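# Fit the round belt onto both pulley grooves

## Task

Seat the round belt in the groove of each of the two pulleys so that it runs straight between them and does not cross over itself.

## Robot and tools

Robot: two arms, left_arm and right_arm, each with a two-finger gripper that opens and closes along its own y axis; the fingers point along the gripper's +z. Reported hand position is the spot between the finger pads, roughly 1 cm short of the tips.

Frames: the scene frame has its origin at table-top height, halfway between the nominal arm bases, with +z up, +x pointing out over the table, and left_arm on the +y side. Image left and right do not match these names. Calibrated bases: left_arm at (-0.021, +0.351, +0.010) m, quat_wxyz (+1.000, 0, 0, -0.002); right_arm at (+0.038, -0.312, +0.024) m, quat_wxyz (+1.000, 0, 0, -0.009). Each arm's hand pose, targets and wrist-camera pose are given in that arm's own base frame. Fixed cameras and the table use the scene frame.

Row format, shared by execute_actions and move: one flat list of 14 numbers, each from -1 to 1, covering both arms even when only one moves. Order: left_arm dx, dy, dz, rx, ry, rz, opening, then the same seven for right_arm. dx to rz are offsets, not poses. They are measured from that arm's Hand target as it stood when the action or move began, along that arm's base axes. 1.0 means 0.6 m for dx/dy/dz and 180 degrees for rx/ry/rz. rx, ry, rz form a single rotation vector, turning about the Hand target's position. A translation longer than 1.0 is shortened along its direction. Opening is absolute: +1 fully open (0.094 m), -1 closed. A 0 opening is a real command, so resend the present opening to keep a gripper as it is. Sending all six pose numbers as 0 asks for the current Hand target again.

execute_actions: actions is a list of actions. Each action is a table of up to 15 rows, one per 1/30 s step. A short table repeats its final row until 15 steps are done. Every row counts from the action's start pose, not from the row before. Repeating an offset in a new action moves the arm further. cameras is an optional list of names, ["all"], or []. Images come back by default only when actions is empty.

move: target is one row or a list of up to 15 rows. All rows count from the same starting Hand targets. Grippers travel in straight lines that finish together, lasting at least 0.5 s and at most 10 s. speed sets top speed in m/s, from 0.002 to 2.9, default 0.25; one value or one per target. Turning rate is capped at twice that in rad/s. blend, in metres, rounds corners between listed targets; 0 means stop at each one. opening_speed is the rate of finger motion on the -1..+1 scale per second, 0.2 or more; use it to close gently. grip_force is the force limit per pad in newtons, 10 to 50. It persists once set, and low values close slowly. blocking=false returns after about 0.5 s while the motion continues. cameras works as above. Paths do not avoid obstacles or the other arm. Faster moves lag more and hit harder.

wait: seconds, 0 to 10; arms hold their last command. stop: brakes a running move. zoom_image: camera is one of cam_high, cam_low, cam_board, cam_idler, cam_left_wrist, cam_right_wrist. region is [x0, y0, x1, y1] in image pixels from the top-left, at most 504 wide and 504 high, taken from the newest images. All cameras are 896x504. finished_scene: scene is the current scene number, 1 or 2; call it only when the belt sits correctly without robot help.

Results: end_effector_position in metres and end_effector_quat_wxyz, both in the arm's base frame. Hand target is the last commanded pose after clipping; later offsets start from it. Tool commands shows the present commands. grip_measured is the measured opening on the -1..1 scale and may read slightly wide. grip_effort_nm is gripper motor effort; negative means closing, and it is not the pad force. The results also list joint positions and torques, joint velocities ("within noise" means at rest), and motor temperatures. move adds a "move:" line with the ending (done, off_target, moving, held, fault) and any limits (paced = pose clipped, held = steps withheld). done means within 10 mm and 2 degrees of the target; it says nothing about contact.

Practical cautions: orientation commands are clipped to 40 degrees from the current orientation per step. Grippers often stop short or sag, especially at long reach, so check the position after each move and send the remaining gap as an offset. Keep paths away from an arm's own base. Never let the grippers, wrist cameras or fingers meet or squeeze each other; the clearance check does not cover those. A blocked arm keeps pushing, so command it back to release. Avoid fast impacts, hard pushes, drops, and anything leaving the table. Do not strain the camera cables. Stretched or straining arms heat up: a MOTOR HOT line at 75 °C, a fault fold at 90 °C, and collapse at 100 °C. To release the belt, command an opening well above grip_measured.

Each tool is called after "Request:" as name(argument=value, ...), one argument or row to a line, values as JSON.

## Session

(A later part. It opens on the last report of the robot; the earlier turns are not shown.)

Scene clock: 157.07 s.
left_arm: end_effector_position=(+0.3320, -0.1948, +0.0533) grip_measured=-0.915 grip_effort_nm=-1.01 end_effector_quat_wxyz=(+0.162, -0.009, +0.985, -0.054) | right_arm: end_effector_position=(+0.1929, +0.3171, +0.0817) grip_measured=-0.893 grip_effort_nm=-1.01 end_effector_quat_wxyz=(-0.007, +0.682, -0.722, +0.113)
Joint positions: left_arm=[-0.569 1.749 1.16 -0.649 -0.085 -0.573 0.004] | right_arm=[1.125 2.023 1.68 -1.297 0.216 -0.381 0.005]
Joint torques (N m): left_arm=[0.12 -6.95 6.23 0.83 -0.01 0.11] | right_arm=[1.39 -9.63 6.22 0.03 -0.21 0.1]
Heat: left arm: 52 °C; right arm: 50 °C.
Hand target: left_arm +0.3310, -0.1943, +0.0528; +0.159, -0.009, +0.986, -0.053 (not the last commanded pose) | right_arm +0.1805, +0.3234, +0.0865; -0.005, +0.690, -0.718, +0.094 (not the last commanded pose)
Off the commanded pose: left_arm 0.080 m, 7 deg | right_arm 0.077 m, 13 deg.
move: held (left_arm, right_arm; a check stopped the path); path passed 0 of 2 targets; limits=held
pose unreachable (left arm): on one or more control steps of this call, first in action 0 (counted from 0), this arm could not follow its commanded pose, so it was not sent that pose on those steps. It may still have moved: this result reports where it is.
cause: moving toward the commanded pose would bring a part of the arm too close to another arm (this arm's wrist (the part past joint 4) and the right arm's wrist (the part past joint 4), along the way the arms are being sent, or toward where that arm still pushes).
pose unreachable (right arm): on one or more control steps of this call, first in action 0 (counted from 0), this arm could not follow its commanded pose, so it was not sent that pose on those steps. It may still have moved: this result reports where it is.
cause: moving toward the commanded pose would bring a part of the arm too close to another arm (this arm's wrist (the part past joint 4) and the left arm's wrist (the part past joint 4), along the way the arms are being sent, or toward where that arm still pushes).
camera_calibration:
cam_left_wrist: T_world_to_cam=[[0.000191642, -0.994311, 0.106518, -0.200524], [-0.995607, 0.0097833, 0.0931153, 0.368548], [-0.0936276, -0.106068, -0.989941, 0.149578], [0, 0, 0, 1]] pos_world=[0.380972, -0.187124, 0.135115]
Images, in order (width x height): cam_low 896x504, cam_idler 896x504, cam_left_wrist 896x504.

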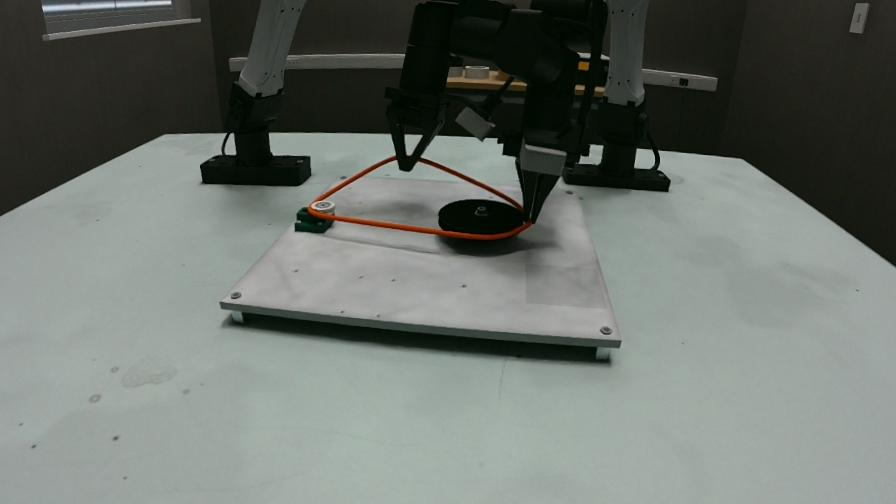

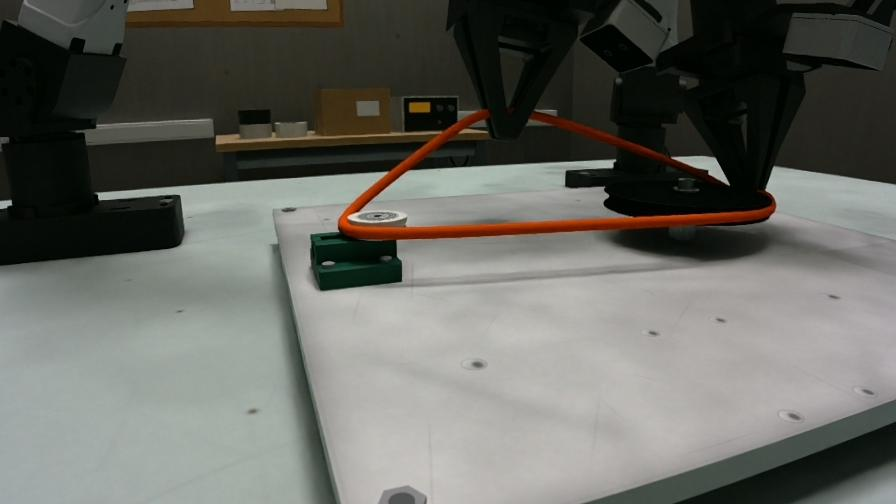

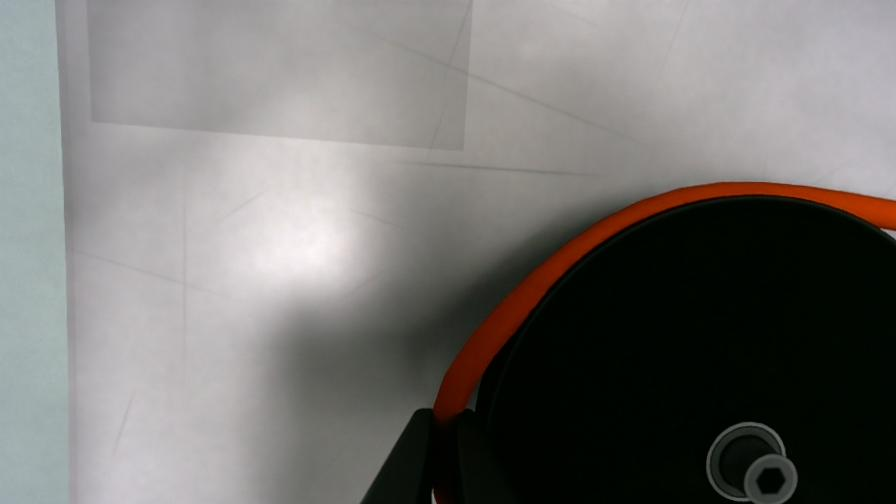

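Request:
move(
  target=[
    [0.015,0.0,-0.02,0,0,0,-0.96,-0.06,-0.04,-0.04,0,0,0,-0.96],
  ],
  speed=0.08,
)

Request:
move(
  target=[
    [0,0,0,0,0,0,-0.8,0,0,0,0,0,0,-0.96],
  ],
  opening_speed=0.3,
  cameras=["cam_idler","cam_low","cam_left_wrist"],
)

Request:
zoom_image(
  camera="cam_idler",
  region=[500, 80, 830, 280],
)

Request:
zoom_image(
  camera="cam_low",
  region=[340, 120, 620, 300],
)

Scene clock: 159.07 s.
left_arm: end_effector_position=(+0.3333, -0.1940, +0.0524) grip_measured=-0.915 grip_effort_nm=-1.01 end_effector_quat_wxyz=(+0.163, -0.006, +0.985, -0.053) | right_arm: end_effector_position=(+0.1744, +0.3154, +0.0522) grip_measured=-0.893 grip_effort_nm=-1.01 end_effector_quat_wxyz=(-0.046, +0.680, -0.724, +0.109)
Joint positions: left_arm=[-0.566 1.752 1.16 -0.645 -0.085 -0.564 0.004] | right_arm=[1.18 1.942 1.445 -1.081 0.238 -0.328 0.005]
Joint torques (N m): left_arm=[1.18 -3.82 6.23 1.21 0.04 0.16] | right_arm=[2.3 -11.77 4.36 -0.76 -0.48 0.25]
Heat: left arm: 51 °C; right arm: 50 °C.
Hand target: left_arm +0.3400, -0.1942, +0.0409; +0.160, -0.009, +0.986, -0.053 | right_arm +0.1445, +0.2995, +0.0623; -0.005, +0.690, -0.718, +0.094
Off the commanded pose: left_arm 0.013 m, 0 deg | right_arm 0.035 m, 5 deg.
move: off_target (left_arm, right_arm)

Scene clock: 159.80 s.
left_arm: end_effector_position=(+0.3352, -0.1930, +0.0517) grip_measured=-0.803 grip_effort_nm=0.16 end_effector_quat_wxyz=(+0.164, -0.008, +0.985, -0.053) | right_arm: end_effector_position=(+0.1742, +0.3168, +0.0522) grip_measured=-0.893 grip_effort_nm=-1.01 end_effector_quat_wxyz=(-0.048, +0.680, -0.724, +0.108)
Joint positions: left_arm=[-0.561 1.755 1.16 -0.639 -0.085 -0.563 0.009] | right_arm=[1.182 1.942 1.445 -1.076 0.238 -0.326 0.005]
Joint torques (N m): left_arm=[0.69 -4.05 6.26 1.16 0.04 0.14] | right_arm=[2.02 -11.82 4.29 -0.77 -0.47 0.21]
Heat: left arm: 51 °C; right arm: 50 °C.
Hand target: left_arm +0.3400, -0.1943, +0.0408; +0.159, -0.009, +0.986, -0.053 | right_arm +0.1445, +0.2994, +0.0623; -0.005, +0.690, -0.718, +0.094
Off the commanded pose: left_arm 0.012 m, 1 deg | right_arm 0.036 m, 5 deg.
move: off_target (left_arm, right_arm)
camera_calibration:
cam_left_wrist: T_world_to_cam=[[-0.00146391, -0.994489, 0.104833, -0.197955], [-0.99592, 0.0109084, 0.0895744, 0.372258], [-0.0902243, -0.104274, -0.990448, 0.147719], [0, 0, 0, 1]] pos_world=[0.383777, -0.185521, 0.133716]
Images, in order (width x height): cam_low 896x504, cam_idler 896x504, cam_left_wrist 896x504.

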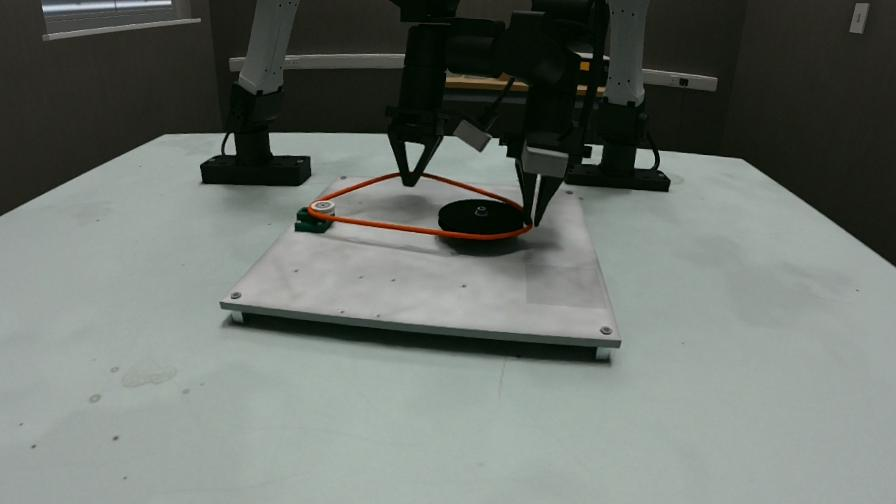

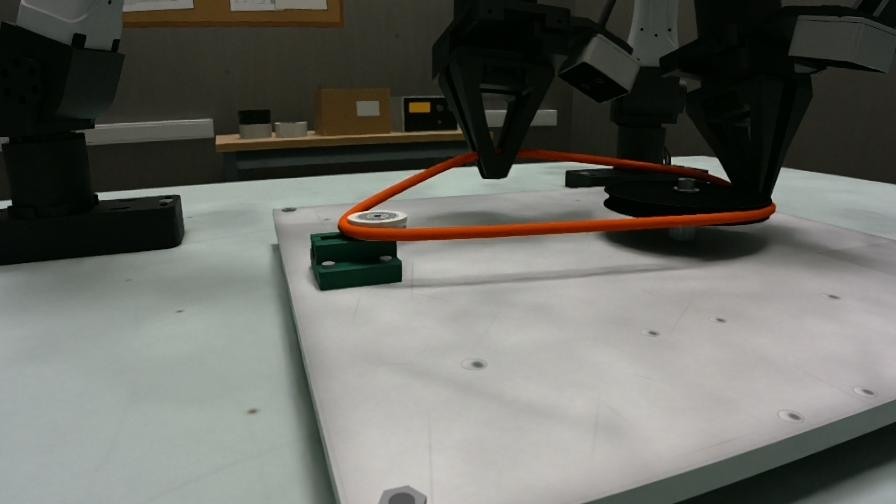

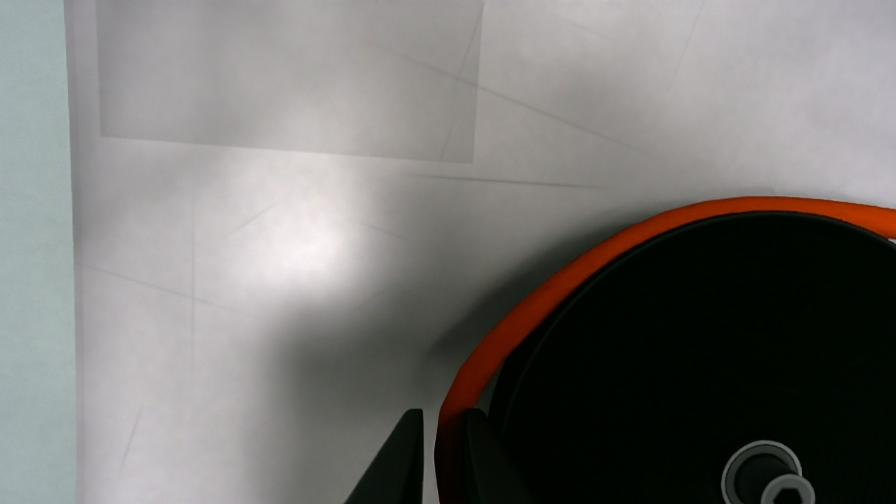

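Scaled by 1.527 from the camera's 896x504 image, which has a finer 1280x720 frame.

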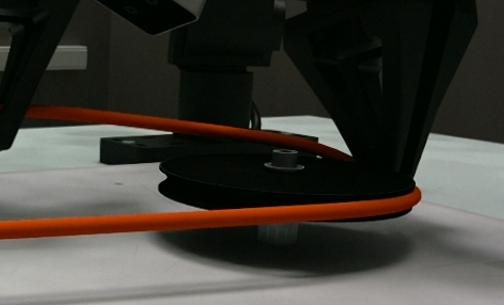

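Scaled by 1.800 from the camera's 896x504 image, which has a finer 1280x720 frame.

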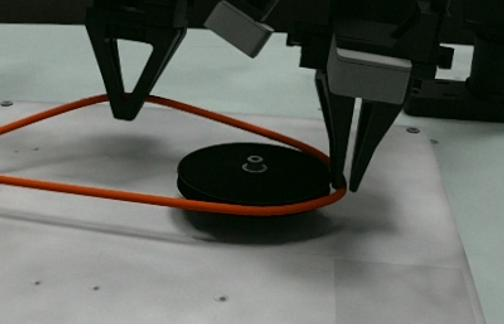

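Request:
move(
  target=[
    [0,-0.005,0,0,0,0,-0.8,0.0,0,-0.045,0,0,0,-0.96],
    [0,-0.005,0.07,0,0,0,-0.8,0.0,0,-0.045,0,0,0,-0.96],
  ],
  speed=0.05,
  cameras=["cam_idler","cam_low","cam_left_wrist"],
)

Request:
zoom_image(
  camera="cam_idler",
  region=[500, 80, 830, 280],
)

Request:
zoom_image(
  camera="cam_low",
  region=[340, 120, 620, 300],
)

Scene clock: 163.20 s.
left_arm: end_effector_position=(+0.3298, -0.1929, +0.0674) grip_measured=-0.802 grip_effort_nm=0.11 end_effector_quat_wxyz=(+0.138, -0.005, +0.989, -0.045) | right_arm: end_effector_position=(+0.1514, +0.3036, +0.0307) grip_measured=-0.893 grip_effort_nm=-1.01 end_effector_quat_wxyz=(-0.012, +0.691, -0.716, +0.102)
Joint positions: left_arm=[-0.563 1.761 1.249 -0.776 -0.073 -0.563 0.009] | right_arm=[1.208 1.942 1.36 -1.054 0.195 -0.321 0.005]
Joint torques (N m): left_arm=[0.16 -8.13 9.17 0.79 -0.11 0.06] | right_arm=[0.2 -9.62 4.66 -0.06 -0.1 0.22]
Heat: left arm: 50 °C; right arm: 51 °C.
Hand target: left_arm +0.3400, -0.1973, +0.0829; +0.160, -0.009, +0.986, -0.053 | right_arm +0.1446, +0.2995, +0.0354; -0.005, +0.690, -0.718, +0.094
Off the commanded pose: left_arm 0.019 m, 3 deg | right_arm 0.009 m, 1 deg.
move: off_target (left_arm)
camera_calibration:
cam_left_wrist: T_world_to_cam=[[-0.00211901, -0.99626, 0.0863839, -0.19848], [-0.989937, 0.0143126, 0.140783, 0.36073], [-0.141493, -0.0852163, -0.986265, 0.183146], [0, 0, 0, 1]] pos_world=[0.382593, -0.187294, 0.146991]
Images, in order (width x height): cam_low 896x504, cam_idler 896x504, cam_left_wrist 896x504.

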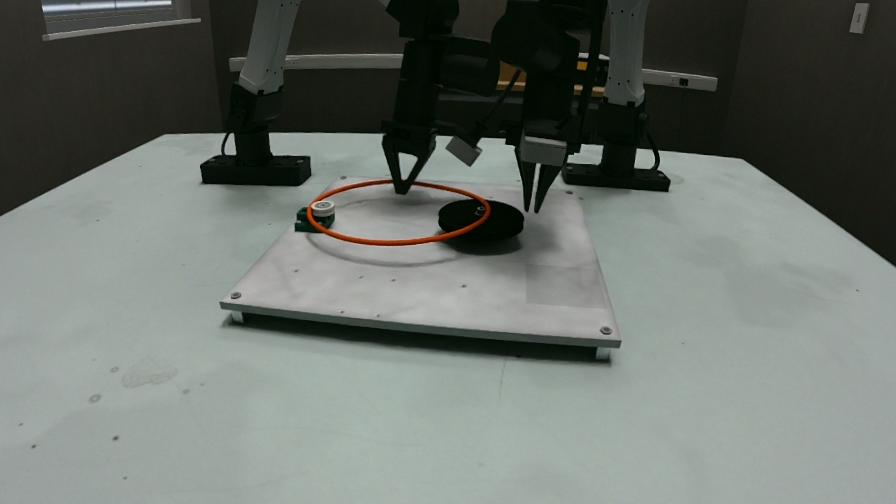

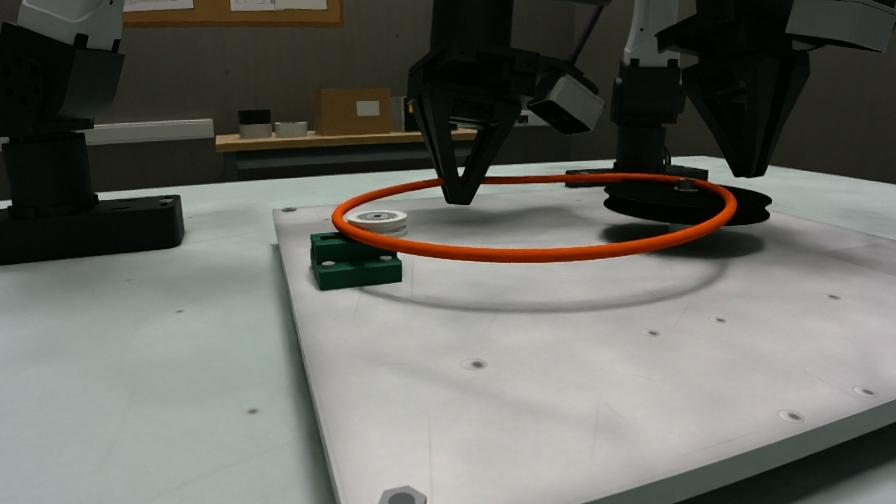

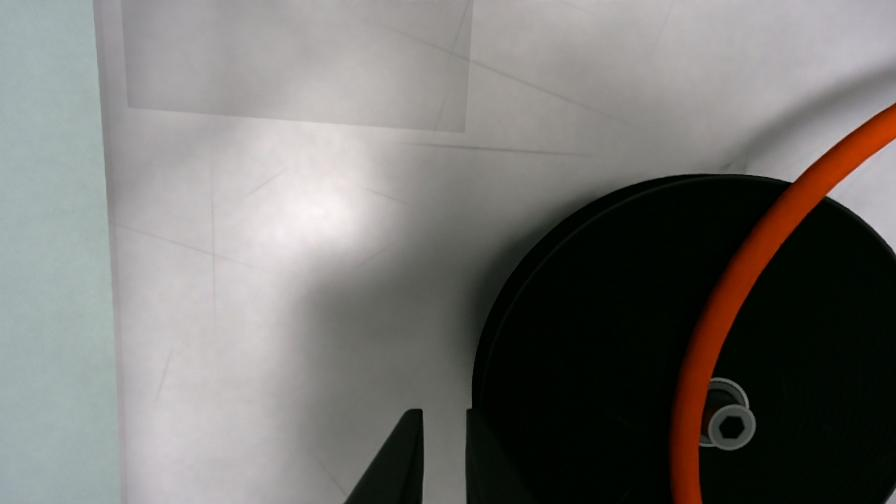

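Scaled by 1.527 from the camera's 896x504 image, which has a finer 1280x720 frame.

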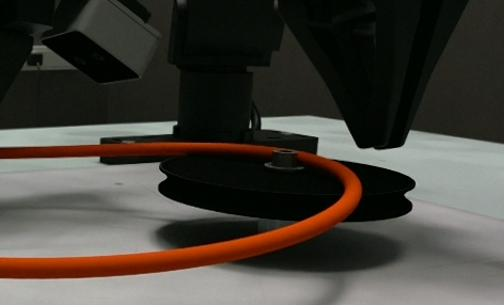

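Scaled by 1.800 from the camera's 896x504 image, which has a finer 1280x720 frame.

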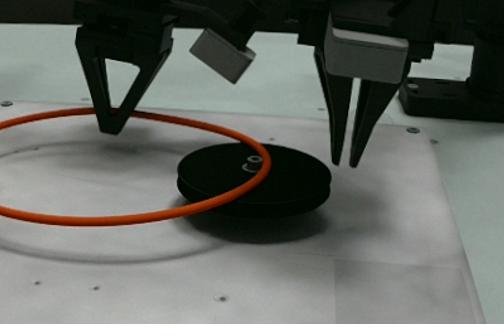

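Request:
move(
  target=[
    [0,0,0.05,0,0,0,-0.5,0,0,0,0,0,0,-0.96],
    [-0.033,-0.08,0.05,0,0,0,-0.5,0,0,0,0,0,0,-0.96],
  ],
  speed=0.12,
  cameras=["cam_idler","cam_low","cam_left_wrist"],
)

Scene clock: 166.40 s.
left_arm: end_effector_position=(+0.3227, -0.2064, +0.0913) grip_measured=-0.502 grip_effort_nm=0.14 end_effector_quat_wxyz=(+0.130, +0.002, +0.991, -0.042) | right_arm: end_effector_position=(+0.1513, +0.3036, +0.0306) grip_measured=-0.893 grip_effort_nm=-1.01 end_effector_quat_wxyz=(-0.012, +0.691, -0.716, +0.101)
Joint positions: left_arm=[-0.604 1.761 1.352 -0.898 -0.076 -0.589 0.023] | right_arm=[1.208 1.942 1.36 -1.054 0.194 -0.321 0.005]
Joint torques (N m): left_arm=[0.91 -7.24 6.19 0.76 -0.03 0.11] | right_arm=[0.01 -9.8 4.67 -0.1 -0.06 0.22]
Heat: left arm: 50 °C; right arm: 51 °C.
Hand target: left_arm +0.3245, -0.2036, +0.0912; +0.130, -0.001, +0.991, -0.041 (not the last commanded pose) | right_arm +0.1446, +0.2995, +0.0354; -0.005, +0.690, -0.718, +0.094
Off the commanded pose: left_arm 0.045 m, 4 deg | right_arm 0.009 m, 1 deg.
move: held (left_arm; a check stopped the path); path passed 1 of 2 targets; limits=held
pose unreachable (left arm): on one or more control steps of this call, first in action 0 (counted from 0), this arm could not follow its commanded pose, so it was not sent that pose on those steps. It may still have moved: this result reports where it is.
cause: moving toward the commanded pose would bring a part of the arm too close to another arm (this arm's gripper housing and the right arm's wrist (the part past joint 4), 18 mm apart when this arm was first held).
camera_calibration:
cam_left_wrist: T_world_to_cam=[[-0.0157187, -0.996681, 0.0798725, -0.20906], [-0.987077, 0.0282087, 0.157745, 0.350991], [-0.159475, -0.0763607, -0.984244, 0.211891], [0, 0, 0, 1]] pos_world=[0.37696, -0.202087, 0.169884]
Images, in order (width x height): cam_low 896x504, cam_idler 896x504, cam_left_wrist 896x504.

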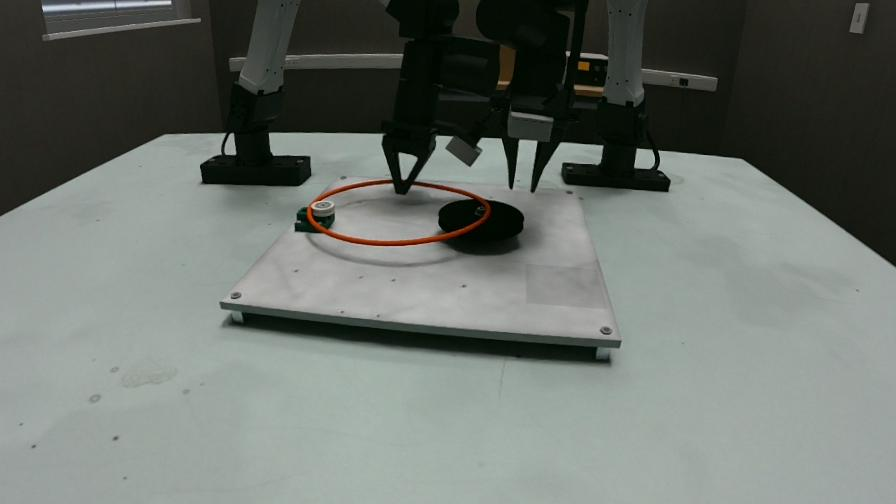

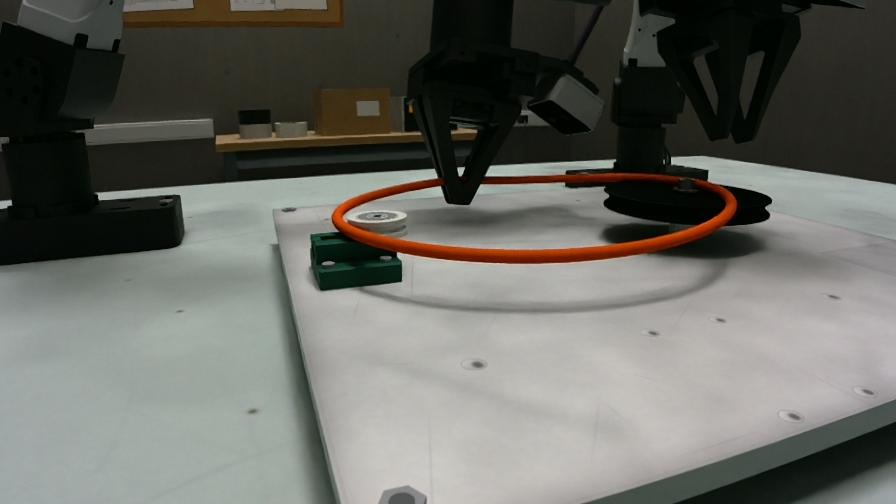

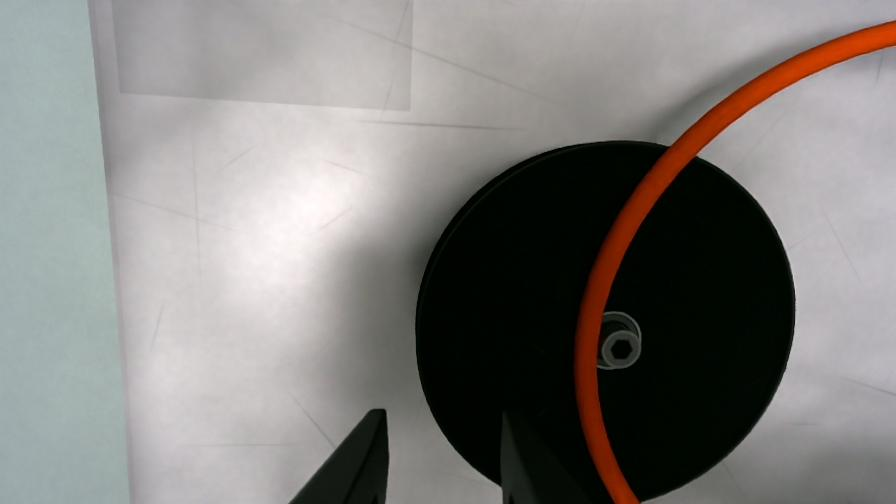

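Request:
move(
  target=[
    [0,0,0,0,0,0,-0.5,0,0,0,0,0,0,-0.6],
    [0,0,0,0,0,0,-0.5,0,-0.02,0.14,0,0,0,-0.6],
    [0,0,0,0,0,0,-0.5,-0.05,-0.25,0.18,0,0,0,-0.6],
  ],
  speed=0.15,
)

Request:
move(
  target=[
    [0.04,-0.055,0.0,0,0,0,-0.5,0,0,0,0,0,0,-0.6],
  ],
  speed=0.12,
  cameras=["cam_idler","cam_low","cam_left_wrist"],
)

Scene clock: 170.63 s.
left_arm: end_effector_position=(+0.3227, -0.2064, +0.0913) grip_measured=-0.502 grip_effort_nm=0.14 end_effector_quat_wxyz=(+0.130, +0.002, +0.991, -0.042) | right_arm: end_effector_position=(+0.1180, +0.1549, +0.1439) grip_measured=-0.601 grip_effort_nm=0.10 end_effector_quat_wxyz=(-0.013, +0.688, -0.719, +0.096)
Joint positions: left_arm=[-0.604 1.761 1.352 -0.898 -0.076 -0.589 0.023] | right_arm=[1.09 1.302 1.143 -1.45 0.191 -0.433 0.019]
Joint torques (N m): left_arm=[0.91 -7.24 6.2 0.76 -0.03 0.11] | right_arm=[-0.77 -4.15 4.72 0.1 0.02 0.03]
Heat: left arm: 50 °C; right arm: 50 °C.
Hand target: left_arm +0.3245, -0.2036, +0.0912; +0.130, -0.001, +0.991, -0.041 | right_arm +0.1146, +0.1494, +0.1434; -0.005, +0.690, -0.718, +0.094
Off the commanded pose: left_arm 0.003 m, 0 deg | right_arm 0.006 m, 1 deg.
move: done

Scene clock: 171.73 s.
left_arm: end_effector_position=(+0.3408, -0.2301, +0.0813) grip_measured=-0.502 grip_effort_nm=0.14 end_effector_quat_wxyz=(+0.116, +0.004, +0.993, -0.036) | right_arm: end_effector_position=(+0.1180, +0.1549, +0.1439) grip_measured=-0.601 grip_effort_nm=0.10 end_effector_quat_wxyz=(-0.013, +0.688, -0.719, +0.096)
Joint positions: left_arm=[-0.626 1.901 1.497 -0.936 -0.076 -0.608 0.023] | right_arm=[1.09 1.302 1.143 -1.45 0.191 -0.434 0.019]
Joint torques (N m): left_arm=[-0.5 -7.79 9.5 0.68 -0.13 -0.08] | right_arm=[-0.91 -4.15 4.66 0.05 0.06 0.05]
Heat: left arm: 50 °C; right arm: 50 °C.
Hand target: left_arm +0.3485, -0.2367, +0.0913; +0.130, -0.001, +0.991, -0.041 | right_arm +0.1146, +0.1494, +0.1434; -0.005, +0.690, -0.718, +0.094
Off the commanded pose: left_arm 0.014 m, 2 deg | right_arm 0.006 m, 1 deg.
move: off_target (left_arm)
camera_calibration:
cam_left_wrist: T_world_to_cam=[[-0.0173522, -0.99763, 0.0665794, -0.230186], [-0.982219, 0.0294582, 0.185414, 0.367457], [-0.186936, -0.0621782, -0.980402, 0.215501], [0, 0, 0, 1]] pos_world=[0.397214, -0.227065, 0.158472]
Images, in order (width x height): cam_low 896x504, cam_idler 896x504, cam_left_wrist 896x504.

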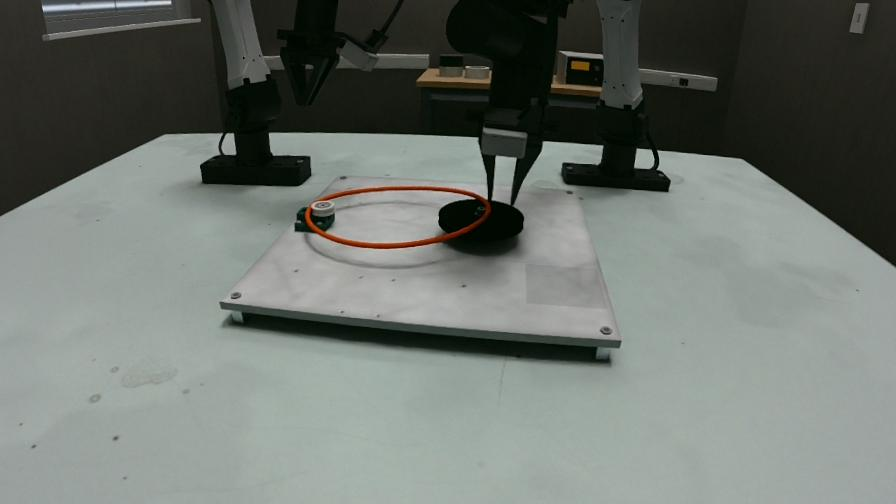

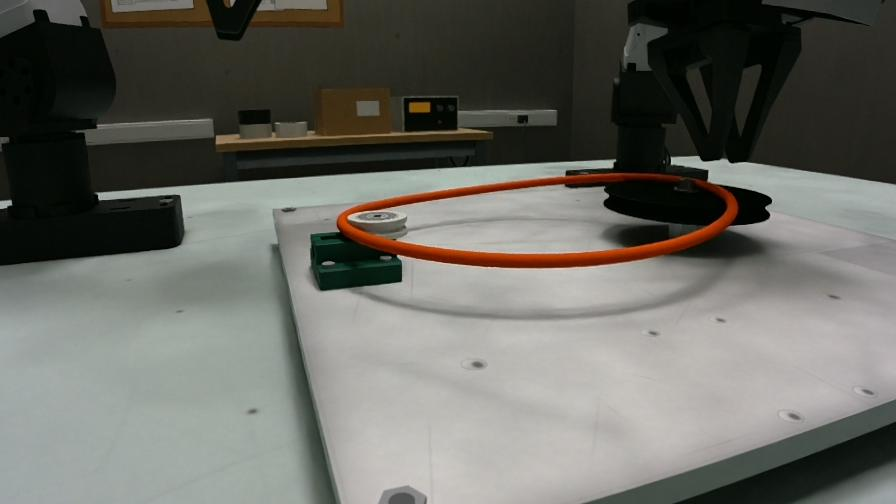

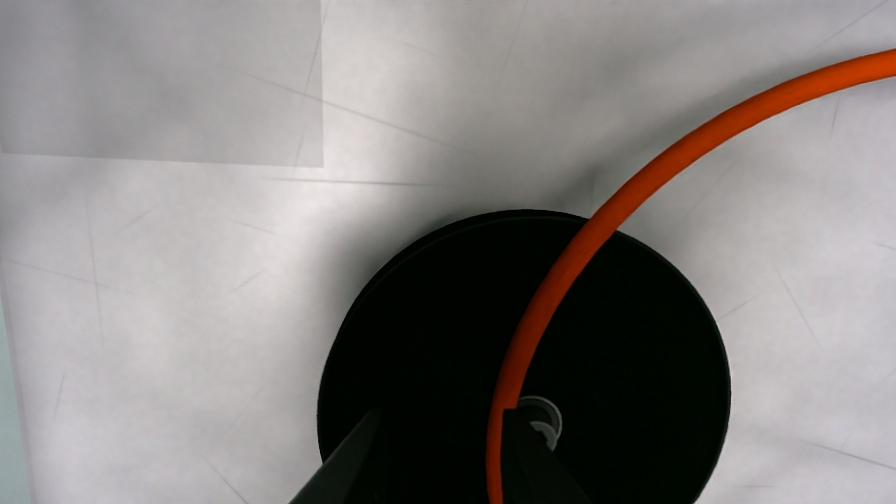

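Request:
move(
  target=[
    [-0.025,-0.015,0,0,0,0,-0.5,0,0,0,0,0,0,-0.6],
    [-0.025,-0.015,-0.022,0,0,0,-0.5,0,0,0,0,0,0,-0.6],
  ],
  speed=0.08,
  cameras=["cam_idler","cam_left_wrist"],
)

Request:
zoom_image(
  camera="cam_idler",
  region=[560, 80, 830, 280],
)

Scene clock: 173.77 s.
left_arm: end_effector_position=(+0.3311, -0.2446, +0.0762) grip_measured=-0.502 grip_effort_nm=0.14 end_effector_quat_wxyz=(+0.117, +0.005, +0.992, -0.041) | right_arm: end_effector_position=(+0.1180, +0.1549, +0.1439) grip_measured=-0.601 grip_effort_nm=0.10 end_effector_quat_wxyz=(-0.013, +0.688, -0.719, +0.096)
Joint positions: left_arm=[-0.67 1.901 1.475 -0.909 -0.079 -0.651 0.023] | right_arm=[1.09 1.302 1.143 -1.45 0.191 -0.434 0.019]
Joint torques (N m): left_arm=[-0.47 -8.88 5.35 0.87 -0.23 -0.07] | right_arm=[-0.76 -4.23 4.85 0.04 0.09 0.01]
Heat: left arm: 50 °C; right arm: 49 °C.
Hand target: left_arm +0.3335, -0.2456, +0.0780; +0.130, -0.001, +0.991, -0.041 | right_arm +0.1146, +0.1494, +0.1434; -0.005, +0.690, -0.718, +0.094
Off the commanded pose: left_arm 0.003 m, 2 deg | right_arm 0.006 m, 1 deg.
move: done
camera_calibration:
cam_left_wrist: T_world_to_cam=[[-0.0193125, -0.996791, 0.0776829, -0.244462], [-0.98269, 0.0332427, 0.182252, 0.360628], [-0.18425, -0.0728185, -0.980178, 0.204362], [0, 0, 0, 1]] pos_world=[0.387318, -0.240784, 0.153577]
Images, in order (width x height): cam_idler 896x504, cam_left_wrist 896x504.

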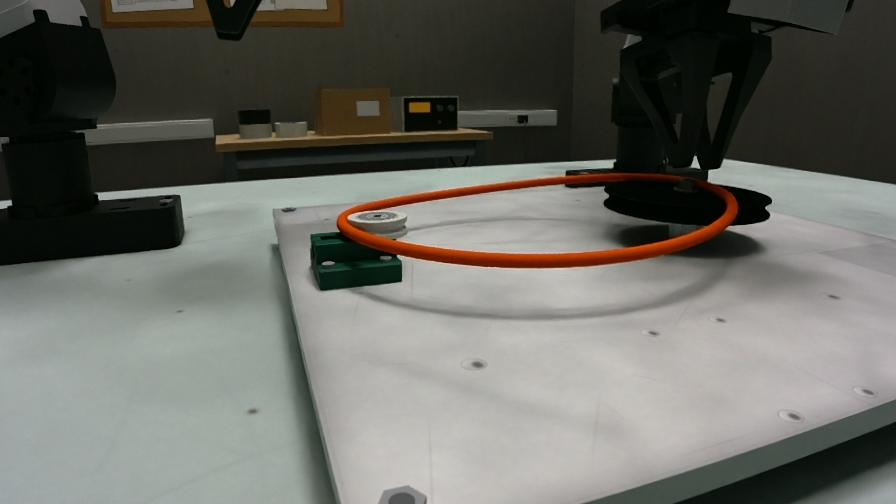

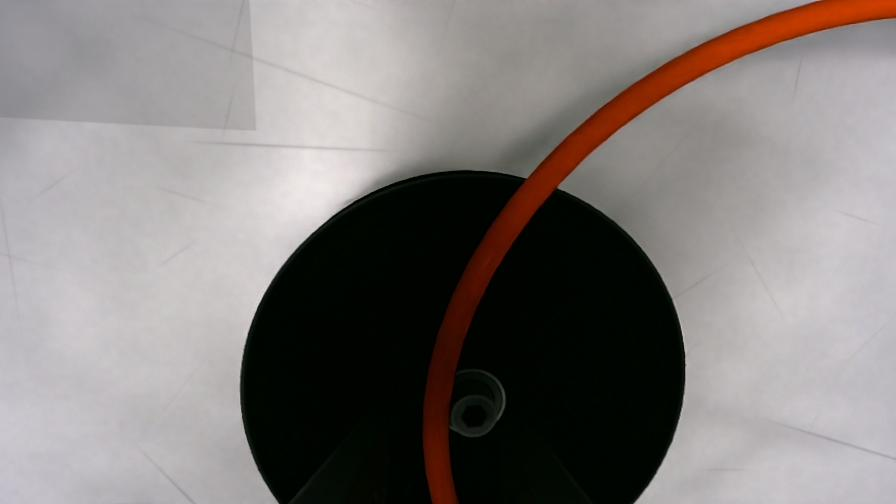

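Scaled by 1.867 from the camera's 896x504 image, which has a finer 1280x720 frame.

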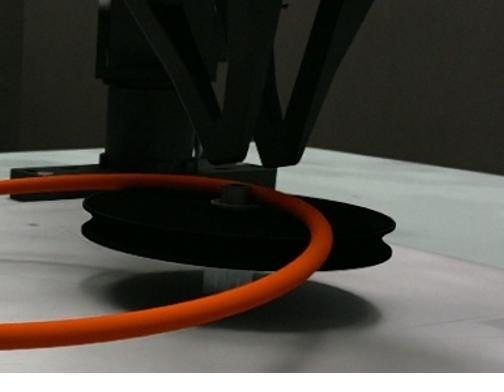

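Request:
move(
  target=[
    [-0.006,0,-0.022,0,0,0,-0.5,0,0,0,0,0,0,-0.6],
  ],
  speed=0.05,
)

Request:
move(
  target=[
    [0,0,0,0,0,0,-0.96,0,0,0,0,0,0,-0.6],
  ],
  opening_speed=0.4,
  cameras=["cam_idler","cam_left_wrist"],
)

Request:
zoom_image(
  camera="cam_idler",
  region=[560, 80, 830, 280],
)

Scene clock: 175.37 s.
left_arm: end_effector_position=(+0.3280, -0.2454, +0.0637) grip_measured=-0.502 grip_effort_nm=0.13 end_effector_quat_wxyz=(+0.118, +0.005, +0.992, -0.043) | right_arm: end_effector_position=(+0.1180, +0.1549, +0.1439) grip_measured=-0.601 grip_effort_nm=0.10 end_effector_quat_wxyz=(-0.013, +0.688, -0.719, +0.096)
Joint positions: left_arm=[-0.676 1.901 1.424 -0.854 -0.08 -0.656 0.023] | right_arm=[1.09 1.302 1.143 -1.45 0.191 -0.434 0.019]
Joint torques (N m): left_arm=[-0.46 -8.81 5.18 0.91 -0.23 -0.07] | right_arm=[-0.9 -3.97 4.97 0.05 0.01 -0.01]
Heat: left arm: 50 °C; right arm: 49 °C.
Hand target: left_arm +0.3299, -0.2457, +0.0648; +0.130, -0.001, +0.991, -0.041 | right_arm +0.1146, +0.1494, +0.1434; -0.005, +0.690, -0.718, +0.094
Off the commanded pose: left_arm 0.002 m, 2 deg | right_arm 0.006 m, 1 deg.
move: done

Scene clock: 176.73 s.
left_arm: end_effector_position=(+0.3289, -0.2483, +0.0643) grip_measured=-0.721 grip_effort_nm=-1.01 end_effector_quat_wxyz=(+0.122, +0.007, +0.991, -0.046) | right_arm: end_effector_position=(+0.1180, +0.1549, +0.1439) grip_measured=-0.601 grip_effort_nm=0.10 end_effector_quat_wxyz=(-0.013, +0.688, -0.719, +0.096)
Joint positions: left_arm=[-0.68 1.901 1.424 -0.844 -0.08 -0.657 0.013] | right_arm=[1.09 1.302 1.143 -1.45 0.191 -0.434 0.019]
Joint torques (N m): left_arm=[-0.03 -8.83 5.18 0.83 -0.24 -0.08] | right_arm=[-0.8 -3.97 4.9 0.11 0.02 0]
Heat: left arm: 50 °C; right arm: 48 °C.
Hand target: left_arm +0.3299, -0.2456, +0.0648; +0.130, -0.001, +0.991, -0.041 | right_arm +0.1146, +0.1494, +0.1434; -0.005, +0.690, -0.718, +0.094
Off the commanded pose: left_arm 0.003 m, 1 deg | right_arm 0.006 m, 1 deg.
move: done
camera_calibration:
cam_left_wrist: T_world_to_cam=[[-0.0247272, -0.995955, 0.0863865, -0.245794], [-0.984303, 0.0393603, 0.172042, 0.363343], [-0.174746, -0.0807763, -0.981295, 0.186956], [0, 0, 0, 1]] pos_world=[0.384232, -0.244, 0.142182]
Images, in order (width x height): cam_idler 896x504, cam_left_wrist 896x504.

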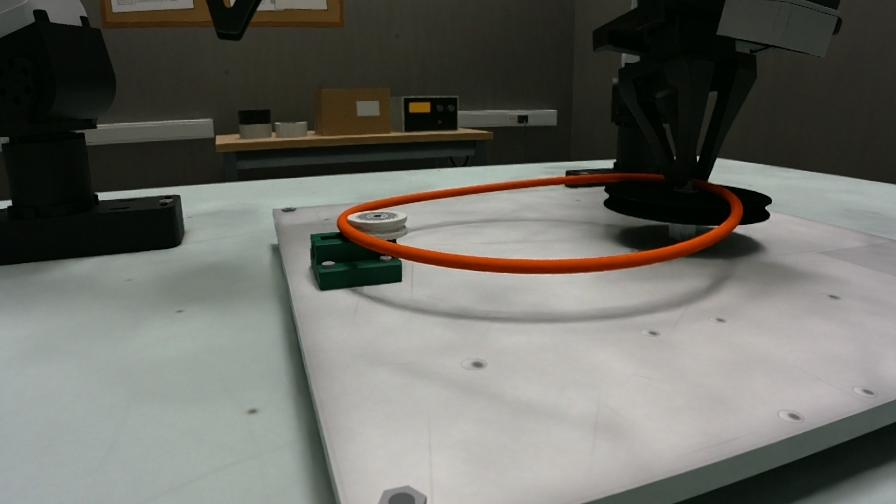

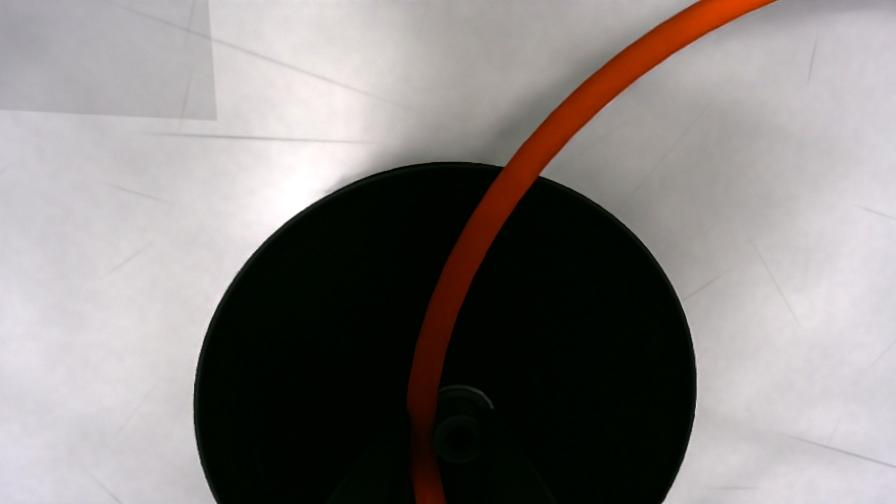

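Scaled by 1.867 from the camera's 896x504 image, which has a finer 1280x720 frame.

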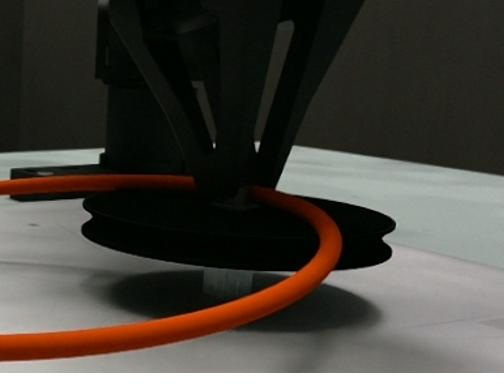

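Request:
move(
  target=[
    [0,0,0,0,0,0,-0.55,0,0,0,0,0,0,-0.6],
    [0,0,0.025,0,0,0,-0.55,0,0,0,0,0,0,-0.6],
    [-0.045,0.008,0.025,0,0,0,-0.55,0,0,0,0,0,0,-0.6],
    [-0.045,0.008,0,0,0,0,-0.55,0,0,0,0,0,0,-0.6],
  ],
  speed=0.06,
)

Request:
move(
  target=[
    [0,0,0,0,0,0,-0.96,0,0,0,0,0,0,-0.6],
  ],
  opening_speed=0.4,
  cameras=["cam_idler","cam_left_wrist"],
)

Scene clock: 179.90 s.
left_arm: end_effector_position=(+0.3020, -0.2399, +0.0624) grip_measured=-0.552 grip_effort_nm=0.12 end_effector_quat_wxyz=(+0.117, +0.004, +0.992, -0.037) | right_arm: end_effector_position=(+0.1180, +0.1549, +0.1439) grip_measured=-0.601 grip_effort_nm=0.10 end_effector_quat_wxyz=(-0.013, +0.688, -0.719, +0.096)
Joint positions: left_arm=[-0.714 1.824 1.32 -0.84 -0.095 -0.694 0.021] | right_arm=[1.09 1.302 1.143 -1.45 0.191 -0.434 0.019]
Joint torques (N m): left_arm=[-0.55 -9.01 4.46 0.95 -0.19 -0.08] | right_arm=[-0.77 -4.12 4.96 0.07 0.04 0]
Heat: left arm: 50 °C; right arm: 47 °C.
Hand target: left_arm +0.3028, -0.2409, +0.0649; +0.130, -0.001, +0.991, -0.041 | right_arm +0.1146, +0.1494, +0.1434; -0.005, +0.690, -0.718, +0.094
Off the commanded pose: left_arm 0.003 m, 2 deg | right_arm 0.006 m, 1 deg.
move: done

Scene clock: 181.13 s.
left_arm: end_effector_position=(+0.3032, -0.2406, +0.0621) grip_measured=-0.907 grip_effort_nm=-0.95 end_effector_quat_wxyz=(+0.119, +0.003, +0.992, -0.039) | right_arm: end_effector_position=(+0.1180, +0.1549, +0.1439) grip_measured=-0.601 grip_effort_nm=0.10 end_effector_quat_wxyz=(-0.013, +0.688, -0.719, +0.096)
Joint positions: left_arm=[-0.714 1.824 1.318 -0.831 -0.096 -0.696 0.004] | right_arm=[1.09 1.302 1.143 -1.45 0.191 -0.434 0.019]
Joint torques (N m): left_arm=[-0.55 -9.05 4.7 0.87 -0.17 -0.05] | right_arm=[-0.75 -4.08 4.92 0.11 0.03 0.08]
Heat: left arm: 50 °C; right arm: 47 °C.
Hand target: left_arm +0.3028, -0.2409, +0.0649; +0.130, -0.001, +0.991, -0.041 | right_arm +0.1146, +0.1494, +0.1434; -0.005, +0.690, -0.718, +0.094
Off the commanded pose: left_arm 0.003 m, 1 deg | right_arm 0.006 m, 1 deg.
move: done
camera_calibration:
cam_left_wrist: T_world_to_cam=[[-0.0159277, -0.99719, 0.0732068, -0.240717], [-0.98359, 0.0287858, 0.178106, 0.335076], [-0.179713, -0.0691687, -0.981284, 0.185199], [0, 0, 0, 1]] pos_world=[0.359026, -0.236876, 0.139676]
Images, in order (width x height): cam_idler 896x504, cam_left_wrist 896x504.

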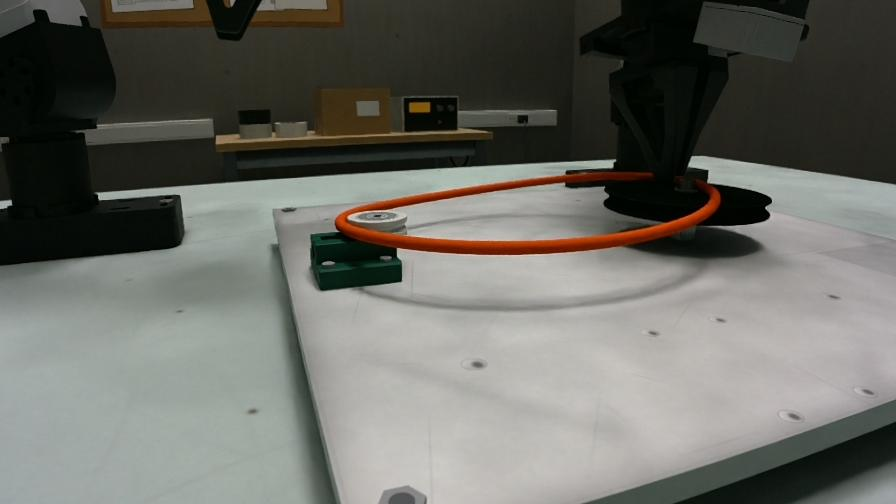

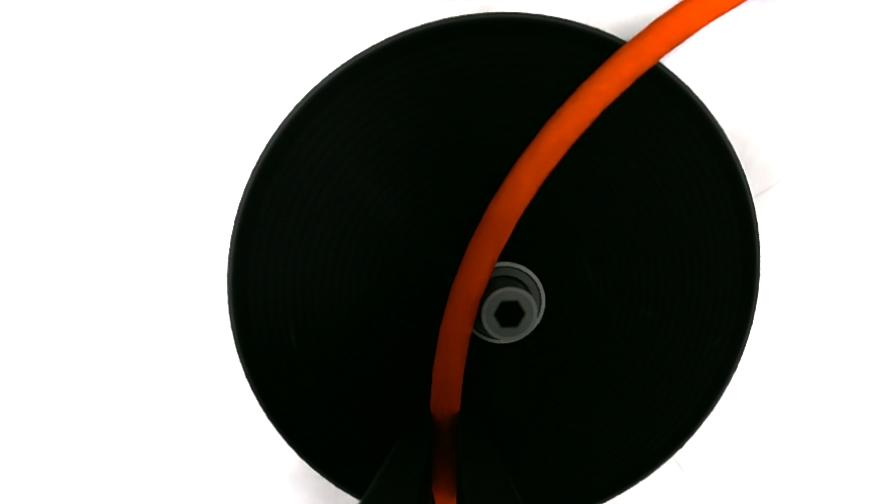

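Request:
move(
  target=[
    [0,0,0.04,0,0,0,-0.96,0,0,0,0,0,0,-0.6],
    [0.055,0.1,0.05,0,0,0,-0.96,0,0,0,0,0,0,-0.6],
  ],
  speed=0.12,
  cameras=["cam_idler","cam_low"],
)

Request:
zoom_image(
  camera="cam_idler",
  region=[260, 150, 460, 310],
)

Scene clock: 185.17 s.
left_arm: end_effector_position=(+0.3282, -0.1899, +0.0775) grip_measured=-0.909 grip_effort_nm=-1.01 end_effector_quat_wxyz=(+0.107, +0.003, +0.993, -0.046) | right_arm: end_effector_position=(+0.1180, +0.1549, +0.1439) grip_measured=-0.601 grip_effort_nm=0.10 end_effector_quat_wxyz=(-0.013, +0.688, -0.719, +0.096)
Joint positions: left_arm=[-0.538 1.783 1.333 -0.889 -0.031 -0.529 0.004] | right_arm=[1.09 1.302 1.143 -1.45 0.191 -0.434 0.019]
Joint torques (N m): left_arm=[1.78 -10.25 7.5 0.56 -0.3 0.25] | right_arm=[-0.8 -4.11 4.88 0.1 0.03 0.04]
Heat: left arm: 51 °C; right arm: 46 °C.
Hand target: left_arm +0.3359, -0.1809, +0.0948; +0.130, -0.001, +0.991, -0.041 | right_arm +0.1146, +0.1494, +0.1434; -0.005, +0.690, -0.718, +0.094
Off the commanded pose: left_arm 0.021 m, 3 deg | right_arm 0.006 m, 1 deg.
move: off_target (left_arm)
Images, in order (width x height): cam_low 896x504, cam_idler 896x504.

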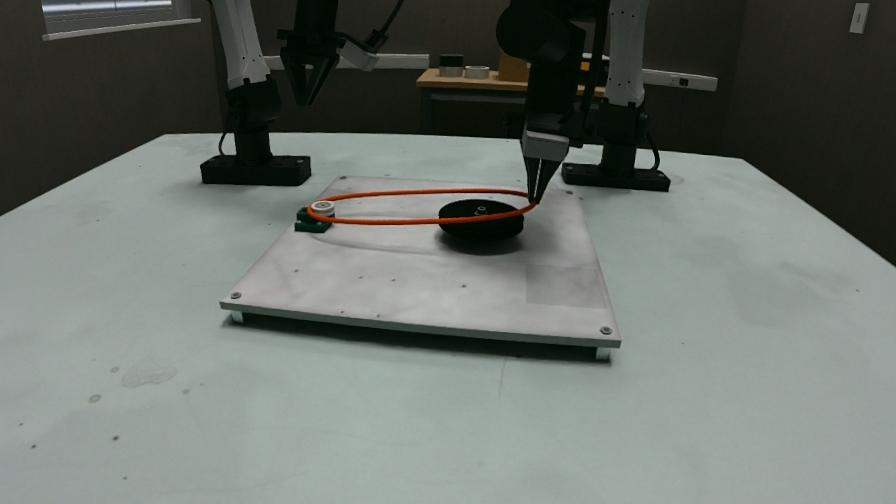

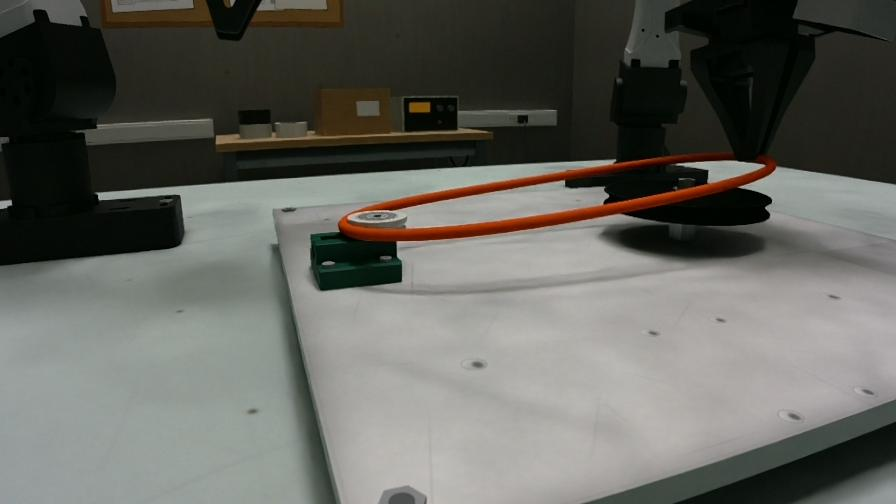

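Scaled by 2.520 from the camera's 896x504 image, which has a finer 1280x720 frame.

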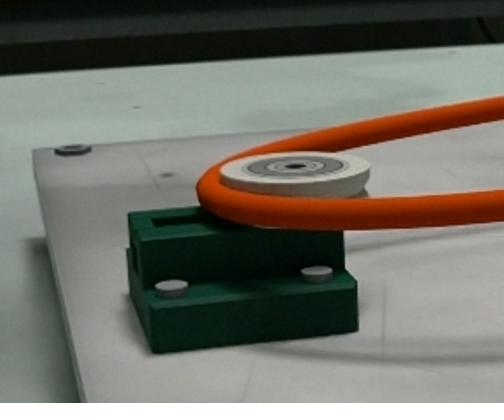

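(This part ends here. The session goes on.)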